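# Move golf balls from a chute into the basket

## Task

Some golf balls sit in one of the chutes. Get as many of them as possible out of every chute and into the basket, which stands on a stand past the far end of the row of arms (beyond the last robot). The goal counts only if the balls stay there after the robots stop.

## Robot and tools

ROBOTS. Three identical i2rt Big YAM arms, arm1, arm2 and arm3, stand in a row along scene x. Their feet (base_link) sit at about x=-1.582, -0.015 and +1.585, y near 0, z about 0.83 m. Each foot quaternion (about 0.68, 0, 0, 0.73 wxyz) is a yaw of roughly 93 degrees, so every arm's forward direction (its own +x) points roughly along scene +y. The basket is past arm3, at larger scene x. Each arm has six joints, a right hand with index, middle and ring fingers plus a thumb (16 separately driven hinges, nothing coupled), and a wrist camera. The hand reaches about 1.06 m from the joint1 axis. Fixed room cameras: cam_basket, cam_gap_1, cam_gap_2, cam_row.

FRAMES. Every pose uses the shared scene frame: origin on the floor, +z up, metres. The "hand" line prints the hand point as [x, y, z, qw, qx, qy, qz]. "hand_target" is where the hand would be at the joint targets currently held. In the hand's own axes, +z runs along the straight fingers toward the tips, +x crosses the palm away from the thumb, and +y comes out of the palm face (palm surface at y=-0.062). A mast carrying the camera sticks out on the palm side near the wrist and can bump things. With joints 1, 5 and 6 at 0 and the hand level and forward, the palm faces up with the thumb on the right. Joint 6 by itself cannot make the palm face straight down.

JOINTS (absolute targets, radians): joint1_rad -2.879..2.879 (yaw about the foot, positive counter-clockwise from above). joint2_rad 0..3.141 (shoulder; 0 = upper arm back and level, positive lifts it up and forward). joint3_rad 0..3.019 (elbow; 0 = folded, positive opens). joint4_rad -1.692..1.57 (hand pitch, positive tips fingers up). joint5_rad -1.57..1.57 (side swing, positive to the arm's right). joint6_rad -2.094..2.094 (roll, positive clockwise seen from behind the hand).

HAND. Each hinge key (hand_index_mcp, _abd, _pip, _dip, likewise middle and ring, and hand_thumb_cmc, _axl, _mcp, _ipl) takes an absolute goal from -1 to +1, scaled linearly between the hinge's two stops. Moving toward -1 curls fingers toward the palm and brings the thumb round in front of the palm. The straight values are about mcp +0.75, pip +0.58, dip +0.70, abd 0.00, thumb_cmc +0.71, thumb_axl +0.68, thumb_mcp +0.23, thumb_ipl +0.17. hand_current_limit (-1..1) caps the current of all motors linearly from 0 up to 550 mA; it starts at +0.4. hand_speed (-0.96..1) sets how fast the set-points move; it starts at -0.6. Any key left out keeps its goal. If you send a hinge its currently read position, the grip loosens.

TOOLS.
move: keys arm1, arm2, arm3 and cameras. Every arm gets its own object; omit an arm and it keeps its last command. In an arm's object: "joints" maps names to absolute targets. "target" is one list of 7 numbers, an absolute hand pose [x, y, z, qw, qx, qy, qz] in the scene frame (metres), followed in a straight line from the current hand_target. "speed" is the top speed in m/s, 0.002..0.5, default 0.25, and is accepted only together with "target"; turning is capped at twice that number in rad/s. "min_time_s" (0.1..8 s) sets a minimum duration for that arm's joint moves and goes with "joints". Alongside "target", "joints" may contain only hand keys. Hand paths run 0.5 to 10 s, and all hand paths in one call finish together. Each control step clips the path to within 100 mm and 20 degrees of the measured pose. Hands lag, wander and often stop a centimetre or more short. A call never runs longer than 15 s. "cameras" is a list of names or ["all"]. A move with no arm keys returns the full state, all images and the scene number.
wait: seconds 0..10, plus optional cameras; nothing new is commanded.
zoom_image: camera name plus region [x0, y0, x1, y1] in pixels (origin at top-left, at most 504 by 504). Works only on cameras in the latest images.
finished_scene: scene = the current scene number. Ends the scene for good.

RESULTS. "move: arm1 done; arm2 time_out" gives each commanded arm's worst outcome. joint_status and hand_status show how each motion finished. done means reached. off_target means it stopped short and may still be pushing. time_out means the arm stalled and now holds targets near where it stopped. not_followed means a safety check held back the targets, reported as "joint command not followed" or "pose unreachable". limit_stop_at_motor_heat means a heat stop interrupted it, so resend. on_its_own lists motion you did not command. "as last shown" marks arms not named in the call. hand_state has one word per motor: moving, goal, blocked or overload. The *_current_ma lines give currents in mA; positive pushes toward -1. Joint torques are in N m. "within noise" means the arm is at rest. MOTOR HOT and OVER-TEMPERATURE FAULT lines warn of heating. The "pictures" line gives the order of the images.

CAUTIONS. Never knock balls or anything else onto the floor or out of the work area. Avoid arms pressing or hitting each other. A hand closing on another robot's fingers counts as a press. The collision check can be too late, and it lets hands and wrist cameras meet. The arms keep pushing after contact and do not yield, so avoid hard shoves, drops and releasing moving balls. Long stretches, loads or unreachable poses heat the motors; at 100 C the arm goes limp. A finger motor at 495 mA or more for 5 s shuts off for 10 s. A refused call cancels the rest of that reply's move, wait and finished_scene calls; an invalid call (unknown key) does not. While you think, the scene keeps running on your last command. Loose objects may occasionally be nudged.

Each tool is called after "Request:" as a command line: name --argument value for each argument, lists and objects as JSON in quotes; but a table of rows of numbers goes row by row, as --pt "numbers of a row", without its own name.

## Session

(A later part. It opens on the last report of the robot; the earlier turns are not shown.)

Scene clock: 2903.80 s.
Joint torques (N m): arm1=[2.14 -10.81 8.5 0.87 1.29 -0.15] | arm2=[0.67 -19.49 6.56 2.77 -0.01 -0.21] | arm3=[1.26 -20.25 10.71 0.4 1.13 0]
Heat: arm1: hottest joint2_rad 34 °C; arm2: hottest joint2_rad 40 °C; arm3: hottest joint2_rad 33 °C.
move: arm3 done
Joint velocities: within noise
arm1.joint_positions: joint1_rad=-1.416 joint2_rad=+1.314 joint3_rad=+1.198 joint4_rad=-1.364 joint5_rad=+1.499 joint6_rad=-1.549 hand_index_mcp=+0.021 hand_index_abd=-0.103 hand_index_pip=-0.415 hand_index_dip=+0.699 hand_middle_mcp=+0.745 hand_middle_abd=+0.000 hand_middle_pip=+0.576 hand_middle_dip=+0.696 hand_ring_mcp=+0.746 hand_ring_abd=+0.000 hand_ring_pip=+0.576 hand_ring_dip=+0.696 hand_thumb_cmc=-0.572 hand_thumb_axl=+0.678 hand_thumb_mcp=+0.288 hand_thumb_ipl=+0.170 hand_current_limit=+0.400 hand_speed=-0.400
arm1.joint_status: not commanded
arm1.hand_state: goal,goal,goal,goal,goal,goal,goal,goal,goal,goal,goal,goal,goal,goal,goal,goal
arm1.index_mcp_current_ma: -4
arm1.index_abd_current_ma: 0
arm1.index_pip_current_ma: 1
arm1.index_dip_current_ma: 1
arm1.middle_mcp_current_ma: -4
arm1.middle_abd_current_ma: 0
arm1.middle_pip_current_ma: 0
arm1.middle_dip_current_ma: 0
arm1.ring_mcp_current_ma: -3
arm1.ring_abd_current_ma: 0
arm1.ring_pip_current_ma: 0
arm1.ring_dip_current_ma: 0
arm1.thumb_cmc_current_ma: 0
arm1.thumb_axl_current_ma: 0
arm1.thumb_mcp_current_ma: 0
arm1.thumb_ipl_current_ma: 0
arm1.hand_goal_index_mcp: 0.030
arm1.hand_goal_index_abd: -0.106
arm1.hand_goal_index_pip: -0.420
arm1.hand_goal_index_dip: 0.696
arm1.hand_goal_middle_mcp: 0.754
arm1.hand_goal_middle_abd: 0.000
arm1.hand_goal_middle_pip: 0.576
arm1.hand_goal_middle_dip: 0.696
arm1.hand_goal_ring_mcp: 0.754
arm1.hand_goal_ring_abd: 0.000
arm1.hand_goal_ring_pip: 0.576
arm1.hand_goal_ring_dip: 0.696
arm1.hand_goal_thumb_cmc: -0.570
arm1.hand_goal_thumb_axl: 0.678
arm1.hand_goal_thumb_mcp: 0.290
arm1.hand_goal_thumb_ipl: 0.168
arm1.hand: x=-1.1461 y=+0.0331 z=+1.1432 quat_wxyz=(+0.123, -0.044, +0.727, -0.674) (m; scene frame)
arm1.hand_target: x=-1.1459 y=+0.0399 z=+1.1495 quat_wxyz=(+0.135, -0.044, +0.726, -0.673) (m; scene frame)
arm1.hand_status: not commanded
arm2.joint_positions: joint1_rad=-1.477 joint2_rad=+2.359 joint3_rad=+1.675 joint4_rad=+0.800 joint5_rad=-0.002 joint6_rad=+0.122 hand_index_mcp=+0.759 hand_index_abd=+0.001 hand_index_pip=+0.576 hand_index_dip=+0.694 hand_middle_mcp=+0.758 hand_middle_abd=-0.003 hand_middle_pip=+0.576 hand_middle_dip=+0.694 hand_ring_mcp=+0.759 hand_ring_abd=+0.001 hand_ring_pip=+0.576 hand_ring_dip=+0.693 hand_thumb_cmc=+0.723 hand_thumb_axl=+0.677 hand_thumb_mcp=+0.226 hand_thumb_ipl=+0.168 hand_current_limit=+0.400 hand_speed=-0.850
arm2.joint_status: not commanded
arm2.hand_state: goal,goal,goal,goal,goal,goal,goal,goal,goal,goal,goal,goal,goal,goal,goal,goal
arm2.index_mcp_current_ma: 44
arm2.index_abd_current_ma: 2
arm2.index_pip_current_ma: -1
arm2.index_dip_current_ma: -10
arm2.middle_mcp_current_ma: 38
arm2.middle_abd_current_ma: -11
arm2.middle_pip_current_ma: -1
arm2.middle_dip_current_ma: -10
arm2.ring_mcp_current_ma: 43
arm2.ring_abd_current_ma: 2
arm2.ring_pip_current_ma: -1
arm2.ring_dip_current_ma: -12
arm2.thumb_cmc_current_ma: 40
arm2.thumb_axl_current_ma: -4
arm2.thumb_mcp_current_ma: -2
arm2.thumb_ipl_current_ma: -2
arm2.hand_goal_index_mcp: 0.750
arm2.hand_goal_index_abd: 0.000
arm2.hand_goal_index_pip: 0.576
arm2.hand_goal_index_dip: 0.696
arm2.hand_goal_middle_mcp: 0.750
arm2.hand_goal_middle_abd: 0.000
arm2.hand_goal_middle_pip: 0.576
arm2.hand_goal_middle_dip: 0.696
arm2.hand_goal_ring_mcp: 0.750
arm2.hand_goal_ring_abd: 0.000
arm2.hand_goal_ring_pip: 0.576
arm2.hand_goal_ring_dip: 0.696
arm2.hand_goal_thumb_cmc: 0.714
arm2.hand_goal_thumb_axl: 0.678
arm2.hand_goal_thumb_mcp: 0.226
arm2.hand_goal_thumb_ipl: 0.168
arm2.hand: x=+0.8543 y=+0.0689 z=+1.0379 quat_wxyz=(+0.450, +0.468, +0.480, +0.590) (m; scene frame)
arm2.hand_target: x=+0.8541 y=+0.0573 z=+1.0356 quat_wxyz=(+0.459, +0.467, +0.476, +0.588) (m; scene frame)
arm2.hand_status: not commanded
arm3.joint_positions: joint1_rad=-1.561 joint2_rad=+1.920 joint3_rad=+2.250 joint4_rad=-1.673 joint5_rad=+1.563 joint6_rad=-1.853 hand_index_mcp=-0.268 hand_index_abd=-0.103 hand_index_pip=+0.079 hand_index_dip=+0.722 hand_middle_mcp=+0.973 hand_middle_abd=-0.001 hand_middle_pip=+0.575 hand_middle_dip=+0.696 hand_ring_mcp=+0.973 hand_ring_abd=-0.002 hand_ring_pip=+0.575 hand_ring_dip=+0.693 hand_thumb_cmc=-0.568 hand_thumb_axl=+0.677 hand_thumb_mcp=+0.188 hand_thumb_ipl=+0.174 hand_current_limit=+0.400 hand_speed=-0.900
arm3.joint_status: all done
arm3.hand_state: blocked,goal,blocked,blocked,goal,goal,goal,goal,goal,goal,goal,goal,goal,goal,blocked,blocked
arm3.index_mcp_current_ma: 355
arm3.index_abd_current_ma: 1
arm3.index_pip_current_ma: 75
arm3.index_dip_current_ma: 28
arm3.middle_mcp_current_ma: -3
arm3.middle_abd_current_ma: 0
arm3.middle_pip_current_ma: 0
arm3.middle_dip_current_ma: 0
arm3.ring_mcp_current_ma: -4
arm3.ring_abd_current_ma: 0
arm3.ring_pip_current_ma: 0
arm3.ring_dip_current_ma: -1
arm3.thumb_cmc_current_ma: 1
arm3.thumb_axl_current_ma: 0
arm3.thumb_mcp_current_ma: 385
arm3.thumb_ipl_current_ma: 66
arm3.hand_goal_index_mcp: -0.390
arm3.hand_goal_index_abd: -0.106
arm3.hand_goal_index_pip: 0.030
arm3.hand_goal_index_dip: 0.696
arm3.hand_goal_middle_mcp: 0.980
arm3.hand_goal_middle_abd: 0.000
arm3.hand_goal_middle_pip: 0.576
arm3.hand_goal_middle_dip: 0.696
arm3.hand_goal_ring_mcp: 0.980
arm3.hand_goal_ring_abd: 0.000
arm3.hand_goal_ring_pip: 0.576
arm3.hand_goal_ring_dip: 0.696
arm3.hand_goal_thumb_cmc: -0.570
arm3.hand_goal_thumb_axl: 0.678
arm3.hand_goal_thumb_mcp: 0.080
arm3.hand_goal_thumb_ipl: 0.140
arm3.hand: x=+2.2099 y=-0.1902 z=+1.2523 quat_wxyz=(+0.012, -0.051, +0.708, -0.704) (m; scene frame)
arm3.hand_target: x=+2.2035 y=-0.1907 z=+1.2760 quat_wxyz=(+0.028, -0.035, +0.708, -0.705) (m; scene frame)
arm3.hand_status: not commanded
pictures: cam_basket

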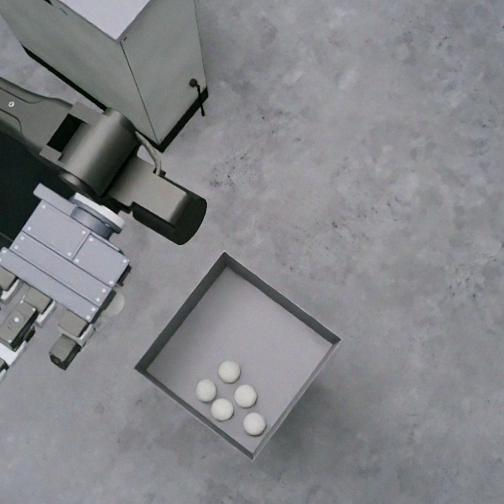

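Request:
move --arm3 '{"joints":{"joint2_rad":2.5,"joint3_rad":2.72,"joint4_rad":-1.5},"min_time_s":4}'

Request:
move --arm3 '{"joints":{"joint1_rad":-1.53,"joint2_rad":2.60,"joint3_rad":2.42,"joint4_rad":-1.14},"min_time_s":4}'

Request:
move --arm3 '{"joints":{"joint3_rad":2.29,"joint4_rad":-1.02},"min_time_s":2}'

Request:
move --arm3 '{"joints":{"joint3_rad":2.215,"joint4_rad":-0.945},"min_time_s":2}' --cameras '["cam_basket"]'

Request:
move --arm3 '{"joints":{"hand_speed":-0.6,"hand_index_mcp":-0.12,"hand_index_pip":0.062,"hand_thumb_mcp":0.3,"hand_thumb_ipl":0.168}}' --cameras '["cam_basket"]'

Request:
move --arm3 '{"joints":{"joint3_rad":2.74,"joint4_rad":-1.52},"min_time_s":3}'

Request:
move --arm3 '{"joints":{"joint1_rad":-1.4,"joint2_rad":1.9,"joint3_rad":2.25,"joint4_rad":-1.66},"min_time_s":4}' --cameras '["cam_basket","cam_row"]'

Scene clock: 2913.03 s.
Joint torques (N m): arm1=[2.26 -10.87 8.5 0.83 1.29 -0.15] | arm2=[0.85 -19.55 6.54 2.78 -0.01 -0.21] | arm3=[1.32 -23.82 12.83 1.18 1.13 0.01]
Heat: arm1: hottest joint2_rad 34 °C; arm2: hottest joint2_rad 40 °C; arm3: hottest joint2_rad 34 °C.
move: arm3 done
Joint velocities: within noise
arm1, arm2: as last shown
arm3.joint_positions: joint1_rad=-1.561 joint2_rad=+2.483 joint3_rad=+2.667 joint4_rad=-1.512 joint5_rad=+1.563 joint6_rad=-1.853 hand_index_mcp=-0.268 hand_index_abd=-0.103 hand_index_pip=+0.079 hand_index_dip=+0.722 hand_middle_mcp=+0.973 hand_middle_abd=-0.001 hand_middle_pip=+0.575 hand_middle_dip=+0.696 hand_ring_mcp=+0.973 hand_ring_abd=-0.002 hand_ring_pip=+0.575 hand_ring_dip=+0.693 hand_thumb_cmc=-0.568 hand_thumb_axl=+0.677 hand_thumb_mcp=+0.188 hand_thumb_ipl=+0.174 hand_current_limit=+0.400 hand_speed=-0.900
arm3.joint_status: all done
arm3.hand_state: blocked,goal,blocked,blocked,goal,goal,goal,goal,goal,goal,goal,goal,goal,goal,blocked,blocked
arm3.index_mcp_current_ma: 355
arm3.index_abd_current_ma: 1
arm3.index_pip_current_ma: 75
arm3.index_dip_current_ma: 28
arm3.middle_mcp_current_ma: -3
arm3.middle_abd_current_ma: 0
arm3.middle_pip_current_ma: 0
arm3.middle_dip_current_ma: 0
arm3.ring_mcp_current_ma: -4
arm3.ring_abd_current_ma: 0
arm3.ring_pip_current_ma: 0
arm3.ring_dip_current_ma: -1
arm3.thumb_cmc_current_ma: 1
arm3.thumb_axl_current_ma: 0
arm3.thumb_mcp_current_ma: 385
arm3.thumb_ipl_current_ma: 66
arm3.hand_goal_index_mcp: -0.390
arm3.hand_goal_index_abd: -0.106
arm3.hand_goal_index_pip: 0.030
arm3.hand_goal_index_dip: 0.696
arm3.hand_goal_middle_mcp: 0.980
arm3.hand_goal_middle_abd: 0.000
arm3.hand_goal_middle_pip: 0.576
arm3.hand_goal_middle_dip: 0.696
arm3.hand_goal_ring_mcp: 0.980
arm3.hand_goal_ring_abd: 0.000
arm3.hand_goal_ring_pip: 0.576
arm3.hand_goal_ring_dip: 0.696
arm3.hand_goal_thumb_cmc: -0.570
arm3.hand_goal_thumb_axl: 0.678
arm3.hand_goal_thumb_mcp: 0.080
arm3.hand_goal_thumb_ipl: 0.140
arm3.hand: x=+2.3731 y=-0.1759 z=+1.0442 quat_wxyz=(+0.017, -0.046, +0.708, -0.704) (m; scene frame)
arm3.hand_target: x=+2.3811 y=-0.1751 z=+1.0542 quat_wxyz=(+0.035, -0.028, +0.709, -0.704) (m; scene frame)
arm3.hand_status: not commanded
pictures: none

Scene clock: 2917.43 s.
Joint torques (N m): arm1=[2.2 -10.93 8.49 0.85 1.28 -0.15] | arm2=[0.73 -19.37 6.52 2.73 -0.03 -0.21] | arm3=[2.37 -24.12 8.72 1.28 1.13 0.01]
Heat: arm1: hottest joint2_rad 34 °C; arm2: hottest joint2_rad 40 °C; arm3: hottest joint2_rad 34 °C.
move: arm3 done
Joint velocities: within noise
arm1, arm2: as last shown
arm3.joint_positions: joint1_rad=-1.544 joint2_rad=+2.580 joint3_rad=+2.420 joint4_rad=-1.152 joint5_rad=+1.563 joint6_rad=-1.853 hand_index_mcp=-0.268 hand_index_abd=-0.103 hand_index_pip=+0.079 hand_index_dip=+0.722 hand_middle_mcp=+0.973 hand_middle_abd=-0.001 hand_middle_pip=+0.575 hand_middle_dip=+0.696 hand_ring_mcp=+0.973 hand_ring_abd=-0.002 hand_ring_pip=+0.575 hand_ring_dip=+0.693 hand_thumb_cmc=-0.568 hand_thumb_axl=+0.677 hand_thumb_mcp=+0.188 hand_thumb_ipl=+0.174 hand_current_limit=+0.400 hand_speed=-0.900
arm3.joint_status: all done
arm3.hand_state: blocked,goal,blocked,blocked,goal,goal,goal,goal,goal,goal,goal,goal,goal,goal,blocked,blocked
arm3.index_mcp_current_ma: 355
arm3.index_abd_current_ma: 1
arm3.index_pip_current_ma: 75
arm3.index_dip_current_ma: 28
arm3.middle_mcp_current_ma: -3
arm3.middle_abd_current_ma: 0
arm3.middle_pip_current_ma: 0
arm3.middle_dip_current_ma: 0
arm3.ring_mcp_current_ma: -4
arm3.ring_abd_current_ma: 0
arm3.ring_pip_current_ma: 0
arm3.ring_dip_current_ma: -1
arm3.thumb_cmc_current_ma: 0
arm3.thumb_axl_current_ma: 0
arm3.thumb_mcp_current_ma: 385
arm3.thumb_ipl_current_ma: 66
arm3.hand_goal_index_mcp: -0.390
arm3.hand_goal_index_abd: -0.106
arm3.hand_goal_index_pip: 0.030
arm3.hand_goal_index_dip: 0.696
arm3.hand_goal_middle_mcp: 0.980
arm3.hand_goal_middle_abd: 0.000
arm3.hand_goal_middle_pip: 0.576
arm3.hand_goal_middle_dip: 0.696
arm3.hand_goal_ring_mcp: 0.980
arm3.hand_goal_ring_abd: 0.000
arm3.hand_goal_ring_pip: 0.576
arm3.hand_goal_ring_dip: 0.696
arm3.hand_goal_thumb_cmc: -0.570
arm3.hand_goal_thumb_axl: 0.678
arm3.hand_goal_thumb_mcp: 0.080
arm3.hand_goal_thumb_ipl: 0.140
arm3.hand: x=+2.3943 y=-0.1606 z=+0.8802 quat_wxyz=(+0.029, -0.046, +0.708, -0.704) (m; scene frame)
arm3.hand_target: x=+2.3959 y=-0.1496 z=+0.8655 quat_wxyz=(+0.032, -0.053, +0.707, -0.704) (m; scene frame)
arm3.hand_status: not commanded
pictures: none

Scene clock: 2919.80 s.
Joint torques (N m): arm1=[2.2 -10.87 8.49 0.84 1.28 -0.15] | arm2=[0.5 -19.55 6.63 2.74 -0.02 -0.21] | arm3=[2.37 -23.82 8.36 1.18 1.13 0.01]
Heat: arm1: hottest joint2_rad 34 °C; arm2: hottest joint2_rad 40 °C; arm3: hottest joint2_rad 34 °C.
move: arm3 done
Joint velocities: within noise
arm1, arm2: as last shown
arm3.joint_positions: joint1_rad=-1.544 joint2_rad=+2.580 joint3_rad=+2.291 joint4_rad=-1.032 joint5_rad=+1.563 joint6_rad=-1.853 hand_index_mcp=-0.268 hand_index_abd=-0.103 hand_index_pip=+0.079 hand_index_dip=+0.722 hand_middle_mcp=+0.973 hand_middle_abd=-0.001 hand_middle_pip=+0.575 hand_middle_dip=+0.696 hand_ring_mcp=+0.973 hand_ring_abd=-0.002 hand_ring_pip=+0.575 hand_ring_dip=+0.693 hand_thumb_cmc=-0.568 hand_thumb_axl=+0.677 hand_thumb_mcp=+0.188 hand_thumb_ipl=+0.174 hand_current_limit=+0.400 hand_speed=-0.900
arm3.joint_status: all done
arm3.hand_state: blocked,goal,blocked,blocked,goal,goal,goal,goal,goal,goal,goal,goal,goal,goal,blocked,blocked
arm3.index_mcp_current_ma: 355
arm3.index_abd_current_ma: 1
arm3.index_pip_current_ma: 75
arm3.index_dip_current_ma: 28
arm3.middle_mcp_current_ma: -3
arm3.middle_abd_current_ma: 0
arm3.middle_pip_current_ma: 0
arm3.middle_dip_current_ma: 0
arm3.ring_mcp_current_ma: -4
arm3.ring_abd_current_ma: 0
arm3.ring_pip_current_ma: 0
arm3.ring_dip_current_ma: -1
arm3.thumb_cmc_current_ma: 0
arm3.thumb_axl_current_ma: 0
arm3.thumb_mcp_current_ma: 385
arm3.thumb_ipl_current_ma: 66
arm3.hand_goal_index_mcp: -0.390
arm3.hand_goal_index_abd: -0.106
arm3.hand_goal_index_pip: 0.030
arm3.hand_goal_index_dip: 0.696
arm3.hand_goal_middle_mcp: 0.980
arm3.hand_goal_middle_abd: 0.000
arm3.hand_goal_middle_pip: 0.576
arm3.hand_goal_middle_dip: 0.696
arm3.hand_goal_ring_mcp: 0.980
arm3.hand_goal_ring_abd: 0.000
arm3.hand_goal_ring_pip: 0.576
arm3.hand_goal_ring_dip: 0.696
arm3.hand_goal_thumb_cmc: -0.570
arm3.hand_goal_thumb_axl: 0.678
arm3.hand_goal_thumb_mcp: 0.080
arm3.hand_goal_thumb_ipl: 0.140
arm3.hand: x=+2.3820 y=-0.1619 z=+0.8320 quat_wxyz=(+0.026, -0.049, +0.708, -0.704) (m; scene frame)
arm3.hand_target: x=+2.3823 y=-0.1512 z=+0.8171 quat_wxyz=(+0.028, -0.056, +0.707, -0.705) (m; scene frame)
arm3.hand_status: not commanded
pictures: none

Scene clock: 2922.13 s.
Joint torques (N m): arm1=[2.14 -10.87 8.53 0.83 1.29 -0.16] | arm2=[0.73 -19.55 6.54 2.77 -0.02 -0.21] | arm3=[2.43 -23.88 8.16 1.2 1.14 0.01]
Heat: arm1: hottest joint2_rad 34 °C; arm2: hottest joint2_rad 40 °C; arm3: hottest joint2_rad 34 °C.
move: arm3 done
Joint velocities: within noise
arm1, arm2: as last shown
arm3.joint_positions: joint1_rad=-1.544 joint2_rad=+2.580 joint3_rad=+2.216 joint4_rad=-0.957 joint5_rad=+1.563 joint6_rad=-1.853 hand_index_mcp=-0.268 hand_index_abd=-0.103 hand_index_pip=+0.079 hand_index_dip=+0.722 hand_middle_mcp=+0.973 hand_middle_abd=-0.001 hand_middle_pip=+0.575 hand_middle_dip=+0.696 hand_ring_mcp=+0.973 hand_ring_abd=-0.002 hand_ring_pip=+0.575 hand_ring_dip=+0.693 hand_thumb_cmc=-0.568 hand_thumb_axl=+0.677 hand_thumb_mcp=+0.188 hand_thumb_ipl=+0.174 hand_current_limit=+0.400 hand_speed=-0.900
arm3.joint_status: all done
arm3.hand_state: blocked,goal,blocked,blocked,goal,goal,goal,goal,goal,goal,goal,goal,goal,goal,blocked,blocked
arm3.index_mcp_current_ma: 355
arm3.index_abd_current_ma: 1
arm3.index_pip_current_ma: 75
arm3.index_dip_current_ma: 28
arm3.middle_mcp_current_ma: -3
arm3.middle_abd_current_ma: 0
arm3.middle_pip_current_ma: 0
arm3.middle_dip_current_ma: 0
arm3.ring_mcp_current_ma: -4
arm3.ring_abd_current_ma: 0
arm3.ring_pip_current_ma: 0
arm3.ring_dip_current_ma: -1
arm3.thumb_cmc_current_ma: 0
arm3.thumb_axl_current_ma: 0
arm3.thumb_mcp_current_ma: 385
arm3.thumb_ipl_current_ma: 66
arm3.hand_goal_index_mcp: -0.390
arm3.hand_goal_index_abd: -0.106
arm3.hand_goal_index_pip: 0.030
arm3.hand_goal_index_dip: 0.696
arm3.hand_goal_middle_mcp: 0.980
arm3.hand_goal_middle_abd: 0.000
arm3.hand_goal_middle_pip: 0.576
arm3.hand_goal_middle_dip: 0.696
arm3.hand_goal_ring_mcp: 0.980
arm3.hand_goal_ring_abd: 0.000
arm3.hand_goal_ring_pip: 0.576
arm3.hand_goal_ring_dip: 0.696
arm3.hand_goal_thumb_cmc: -0.570
arm3.hand_goal_thumb_axl: 0.678
arm3.hand_goal_thumb_mcp: 0.080
arm3.hand_goal_thumb_ipl: 0.140
arm3.hand: x=+2.3728 y=-0.1629 z=+0.8049 quat_wxyz=(+0.026, -0.049, +0.708, -0.704) (m; scene frame)
arm3.hand_target: x=+2.3725 y=-0.1523 z=+0.7900 quat_wxyz=(+0.028, -0.056, +0.707, -0.705) (m; scene frame)
arm3.hand_status: not commanded
pictures: cam_basket

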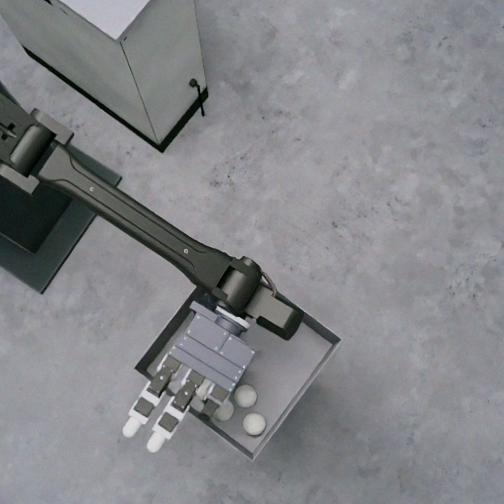

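Scene clock: 2922.77 s.
Joint torques (N m): arm1=[2.14 -10.81 8.49 0.84 1.29 -0.15] | arm2=[0.56 -19.43 6.58 2.69 -0.03 -0.19] | arm3=[2.32 -23.53 8.17 1.17 1.13 0.01]
Heat: arm1: hottest joint2_rad 34 °C; arm2: hottest joint2_rad 40 °C; arm3: hottest joint2_rad 34 °C.
move: arm3 done
Joint velocities: within noise
arm1, arm2: as last shown
arm3.joint_positions: joint1_rad=-1.544 joint2_rad=+2.580 joint3_rad=+2.216 joint4_rad=-0.957 joint5_rad=+1.563 joint6_rad=-1.853 hand_index_mcp=-0.130 hand_index_abd=-0.103 hand_index_pip=+0.065 hand_index_dip=+0.699 hand_middle_mcp=+0.973 hand_middle_abd=-0.001 hand_middle_pip=+0.575 hand_middle_dip=+0.696 hand_ring_mcp=+0.973 hand_ring_abd=-0.002 hand_ring_pip=+0.575 hand_ring_dip=+0.693 hand_thumb_cmc=-0.568 hand_thumb_axl=+0.677 hand_thumb_mcp=+0.297 hand_thumb_ipl=+0.170 hand_current_limit=+0.400 hand_speed=-0.600
arm3.joint_status: all done
arm3.hand_state: goal,goal,goal,goal,goal,goal,goal,goal,goal,goal,goal,goal,goal,goal,goal,goal
arm3.index_mcp_current_ma: -6
arm3.index_abd_current_ma: 1
arm3.index_pip_current_ma: 1
arm3.index_dip_current_ma: 1
arm3.middle_mcp_current_ma: -3
arm3.middle_abd_current_ma: 0
arm3.middle_pip_current_ma: 0
arm3.middle_dip_current_ma: 0
arm3.ring_mcp_current_ma: -4
arm3.ring_abd_current_ma: 0
arm3.ring_pip_current_ma: 0
arm3.ring_dip_current_ma: -1
arm3.thumb_cmc_current_ma: 0
arm3.thumb_axl_current_ma: 0
arm3.thumb_mcp_current_ma: -1
arm3.thumb_ipl_current_ma: 1
arm3.hand_goal_index_mcp: -0.120
arm3.hand_goal_index_abd: -0.106
arm3.hand_goal_index_pip: 0.062
arm3.hand_goal_index_dip: 0.696
arm3.hand_goal_middle_mcp: 0.980
arm3.hand_goal_middle_abd: 0.000
arm3.hand_goal_middle_pip: 0.576
arm3.hand_goal_middle_dip: 0.696
arm3.hand_goal_ring_mcp: 0.980
arm3.hand_goal_ring_abd: 0.000
arm3.hand_goal_ring_pip: 0.576
arm3.hand_goal_ring_dip: 0.696
arm3.hand_goal_thumb_cmc: -0.570
arm3.hand_goal_thumb_axl: 0.678
arm3.hand_goal_thumb_mcp: 0.300
arm3.hand_goal_thumb_ipl: 0.168
arm3.hand: x=+2.3728 y=-0.1629 z=+0.8049 quat_wxyz=(+0.026, -0.049, +0.708, -0.704) (m; scene frame)
arm3.hand_target: x=+2.3725 y=-0.1523 z=+0.7900 quat_wxyz=(+0.028, -0.056, +0.707, -0.705) (m; scene frame)
arm3.hand_status: not commanded
pictures: cam_basket

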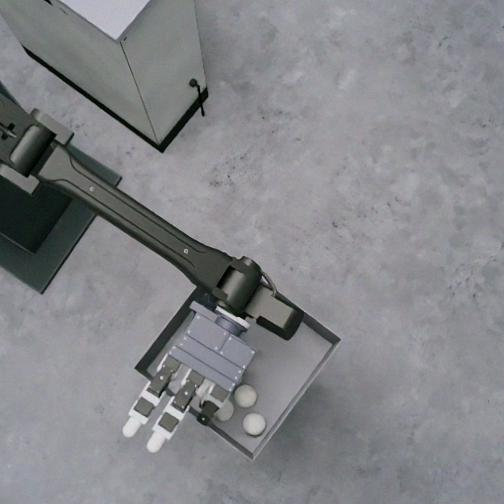

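Scene clock: 2926.27 s.
Joint torques (N m): arm1=[2.14 -10.87 8.51 0.84 1.29 -0.16] | arm2=[0.79 -19.55 6.58 2.78 -0.03 -0.2] | arm3=[2.37 -24.29 12.59 0.29 1.15 0]
Heat: arm1: hottest joint2_rad 34 °C; arm2: hottest joint2_rad 40 °C; arm3: hottest joint2_rad 34 °C.
move: arm3 done
Joint velocities: within noise
arm1, arm2: as last shown
arm3.joint_positions: joint1_rad=-1.544 joint2_rad=+2.581 joint3_rad=+2.690 joint4_rad=-1.512 joint5_rad=+1.563 joint6_rad=-1.853 hand_index_mcp=-0.130 hand_index_abd=-0.103 hand_index_pip=+0.065 hand_index_dip=+0.699 hand_middle_mcp=+0.973 hand_middle_abd=-0.001 hand_middle_pip=+0.575 hand_middle_dip=+0.696 hand_ring_mcp=+0.973 hand_ring_abd=-0.002 hand_ring_pip=+0.575 hand_ring_dip=+0.693 hand_thumb_cmc=-0.568 hand_thumb_axl=+0.677 hand_thumb_mcp=+0.297 hand_thumb_ipl=+0.170 hand_current_limit=+0.400 hand_speed=-0.600
arm3.joint_status: all done
arm3.hand_state: goal,goal,goal,goal,goal,goal,goal,goal,goal,goal,goal,goal,goal,goal,goal,goal
arm3.index_mcp_current_ma: -6
arm3.index_abd_current_ma: 1
arm3.index_pip_current_ma: 1
arm3.index_dip_current_ma: 1
arm3.middle_mcp_current_ma: -3
arm3.middle_abd_current_ma: 0
arm3.middle_pip_current_ma: 0
arm3.middle_dip_current_ma: 0
arm3.ring_mcp_current_ma: -4
arm3.ring_abd_current_ma: 0
arm3.ring_pip_current_ma: 0
arm3.ring_dip_current_ma: -1
arm3.thumb_cmc_current_ma: 0
arm3.thumb_axl_current_ma: 0
arm3.thumb_mcp_current_ma: -1
arm3.thumb_ipl_current_ma: 1
arm3.hand_goal_index_mcp: -0.120
arm3.hand_goal_index_abd: -0.106
arm3.hand_goal_index_pip: 0.062
arm3.hand_goal_index_dip: 0.696
arm3.hand_goal_middle_mcp: 0.980
arm3.hand_goal_middle_abd: 0.000
arm3.hand_goal_middle_pip: 0.576
arm3.hand_goal_middle_dip: 0.696
arm3.hand_goal_ring_mcp: 0.980
arm3.hand_goal_ring_abd: 0.000
arm3.hand_goal_ring_pip: 0.576
arm3.hand_goal_ring_dip: 0.696
arm3.hand_goal_thumb_cmc: -0.570
arm3.hand_goal_thumb_axl: 0.678
arm3.hand_goal_thumb_mcp: 0.300
arm3.hand_goal_thumb_ipl: 0.168
arm3.hand: x=+2.3827 y=-0.1619 z=+0.9794 quat_wxyz=(-0.003, -0.078, +0.705, -0.704) (m; scene frame)
arm3.hand_target: x=+2.3889 y=-0.1504 z=+0.9852 quat_wxyz=(+0.010, -0.074, +0.705, -0.705) (m; scene frame)
arm3.hand_status: not commanded
pictures: none

Scene clock: 2930.97 s.
Joint torques (N m): arm1=[2.2 -10.81 8.5 0.84 1.29 -0.15] | arm2=[0.79 -19.14 6.58 2.76 -0.02 -0.2] | arm3=[2.32 -19.6 8.28 0.38 1.13 0.01]
Heat: arm1: hottest joint2_rad 33 °C; arm2: hottest joint2_rad 40 °C; arm3: hottest joint2_rad 34 °C.
move: arm3 done
Joint velocities: within noise
arm1, arm2: as last shown
arm3.joint_positions: joint1_rad=-1.413 joint2_rad=+1.914 joint3_rad=+2.252 joint4_rad=-1.652 joint5_rad=+1.563 joint6_rad=-1.853 hand_index_mcp=-0.130 hand_index_abd=-0.103 hand_index_pip=+0.065 hand_index_dip=+0.699 hand_middle_mcp=+0.973 hand_middle_abd=-0.001 hand_middle_pip=+0.575 hand_middle_dip=+0.696 hand_ring_mcp=+0.973 hand_ring_abd=-0.002 hand_ring_pip=+0.575 hand_ring_dip=+0.693 hand_thumb_cmc=-0.568 hand_thumb_axl=+0.677 hand_thumb_mcp=+0.297 hand_thumb_ipl=+0.170 hand_current_limit=+0.400 hand_speed=-0.600
arm3.joint_status: all done
arm3.hand_state: goal,goal,goal,goal,goal,goal,goal,goal,goal,goal,goal,goal,goal,goal,goal,goal
arm3.index_mcp_current_ma: -6
arm3.index_abd_current_ma: 1
arm3.index_pip_current_ma: 1
arm3.index_dip_current_ma: 1
arm3.middle_mcp_current_ma: -3
arm3.middle_abd_current_ma: 0
arm3.middle_pip_current_ma: 0
arm3.middle_dip_current_ma: 0
arm3.ring_mcp_current_ma: -4
arm3.ring_abd_current_ma: 0
arm3.ring_pip_current_ma: 0
arm3.ring_dip_current_ma: -1
arm3.thumb_cmc_current_ma: 0
arm3.thumb_axl_current_ma: 0
arm3.thumb_mcp_current_ma: -1
arm3.thumb_ipl_current_ma: 1
arm3.hand_goal_index_mcp: -0.120
arm3.hand_goal_index_abd: -0.106
arm3.hand_goal_index_pip: 0.062
arm3.hand_goal_index_dip: 0.696
arm3.hand_goal_middle_mcp: 0.980
arm3.hand_goal_middle_abd: 0.000
arm3.hand_goal_middle_pip: 0.576
arm3.hand_goal_middle_dip: 0.696
arm3.hand_goal_ring_mcp: 0.980
arm3.hand_goal_ring_abd: 0.000
arm3.hand_goal_ring_pip: 0.576
arm3.hand_goal_ring_dip: 0.696
arm3.hand_goal_thumb_cmc: -0.570
arm3.hand_goal_thumb_axl: 0.678
arm3.hand_goal_thumb_mcp: 0.300
arm3.hand_goal_thumb_ipl: 0.168
arm3.hand: x=+2.2222 y=-0.0967 z=+1.2573 quat_wxyz=(+0.074, -0.093, +0.704, -0.701) (m; scene frame)
arm3.hand_target: x=+2.2172 y=-0.0898 z=+1.2646 quat_wxyz=(+0.081, -0.095, +0.703, -0.700) (m; scene frame)
arm3.hand_status: not commanded
pictures: cam_basket, cam_row

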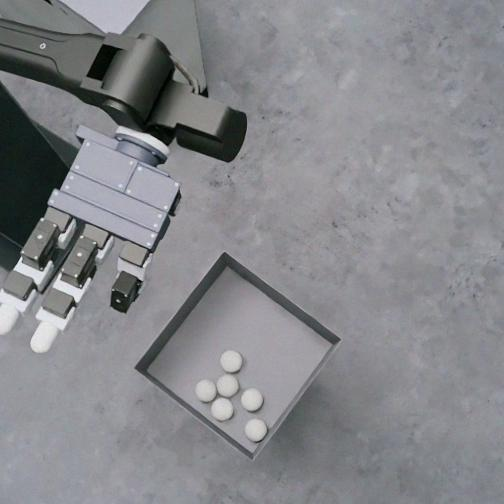

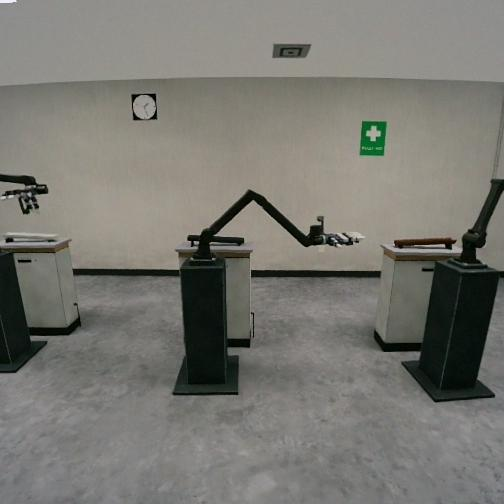

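Request:
finished_scene --scene 1

The scene is finished: the task was done.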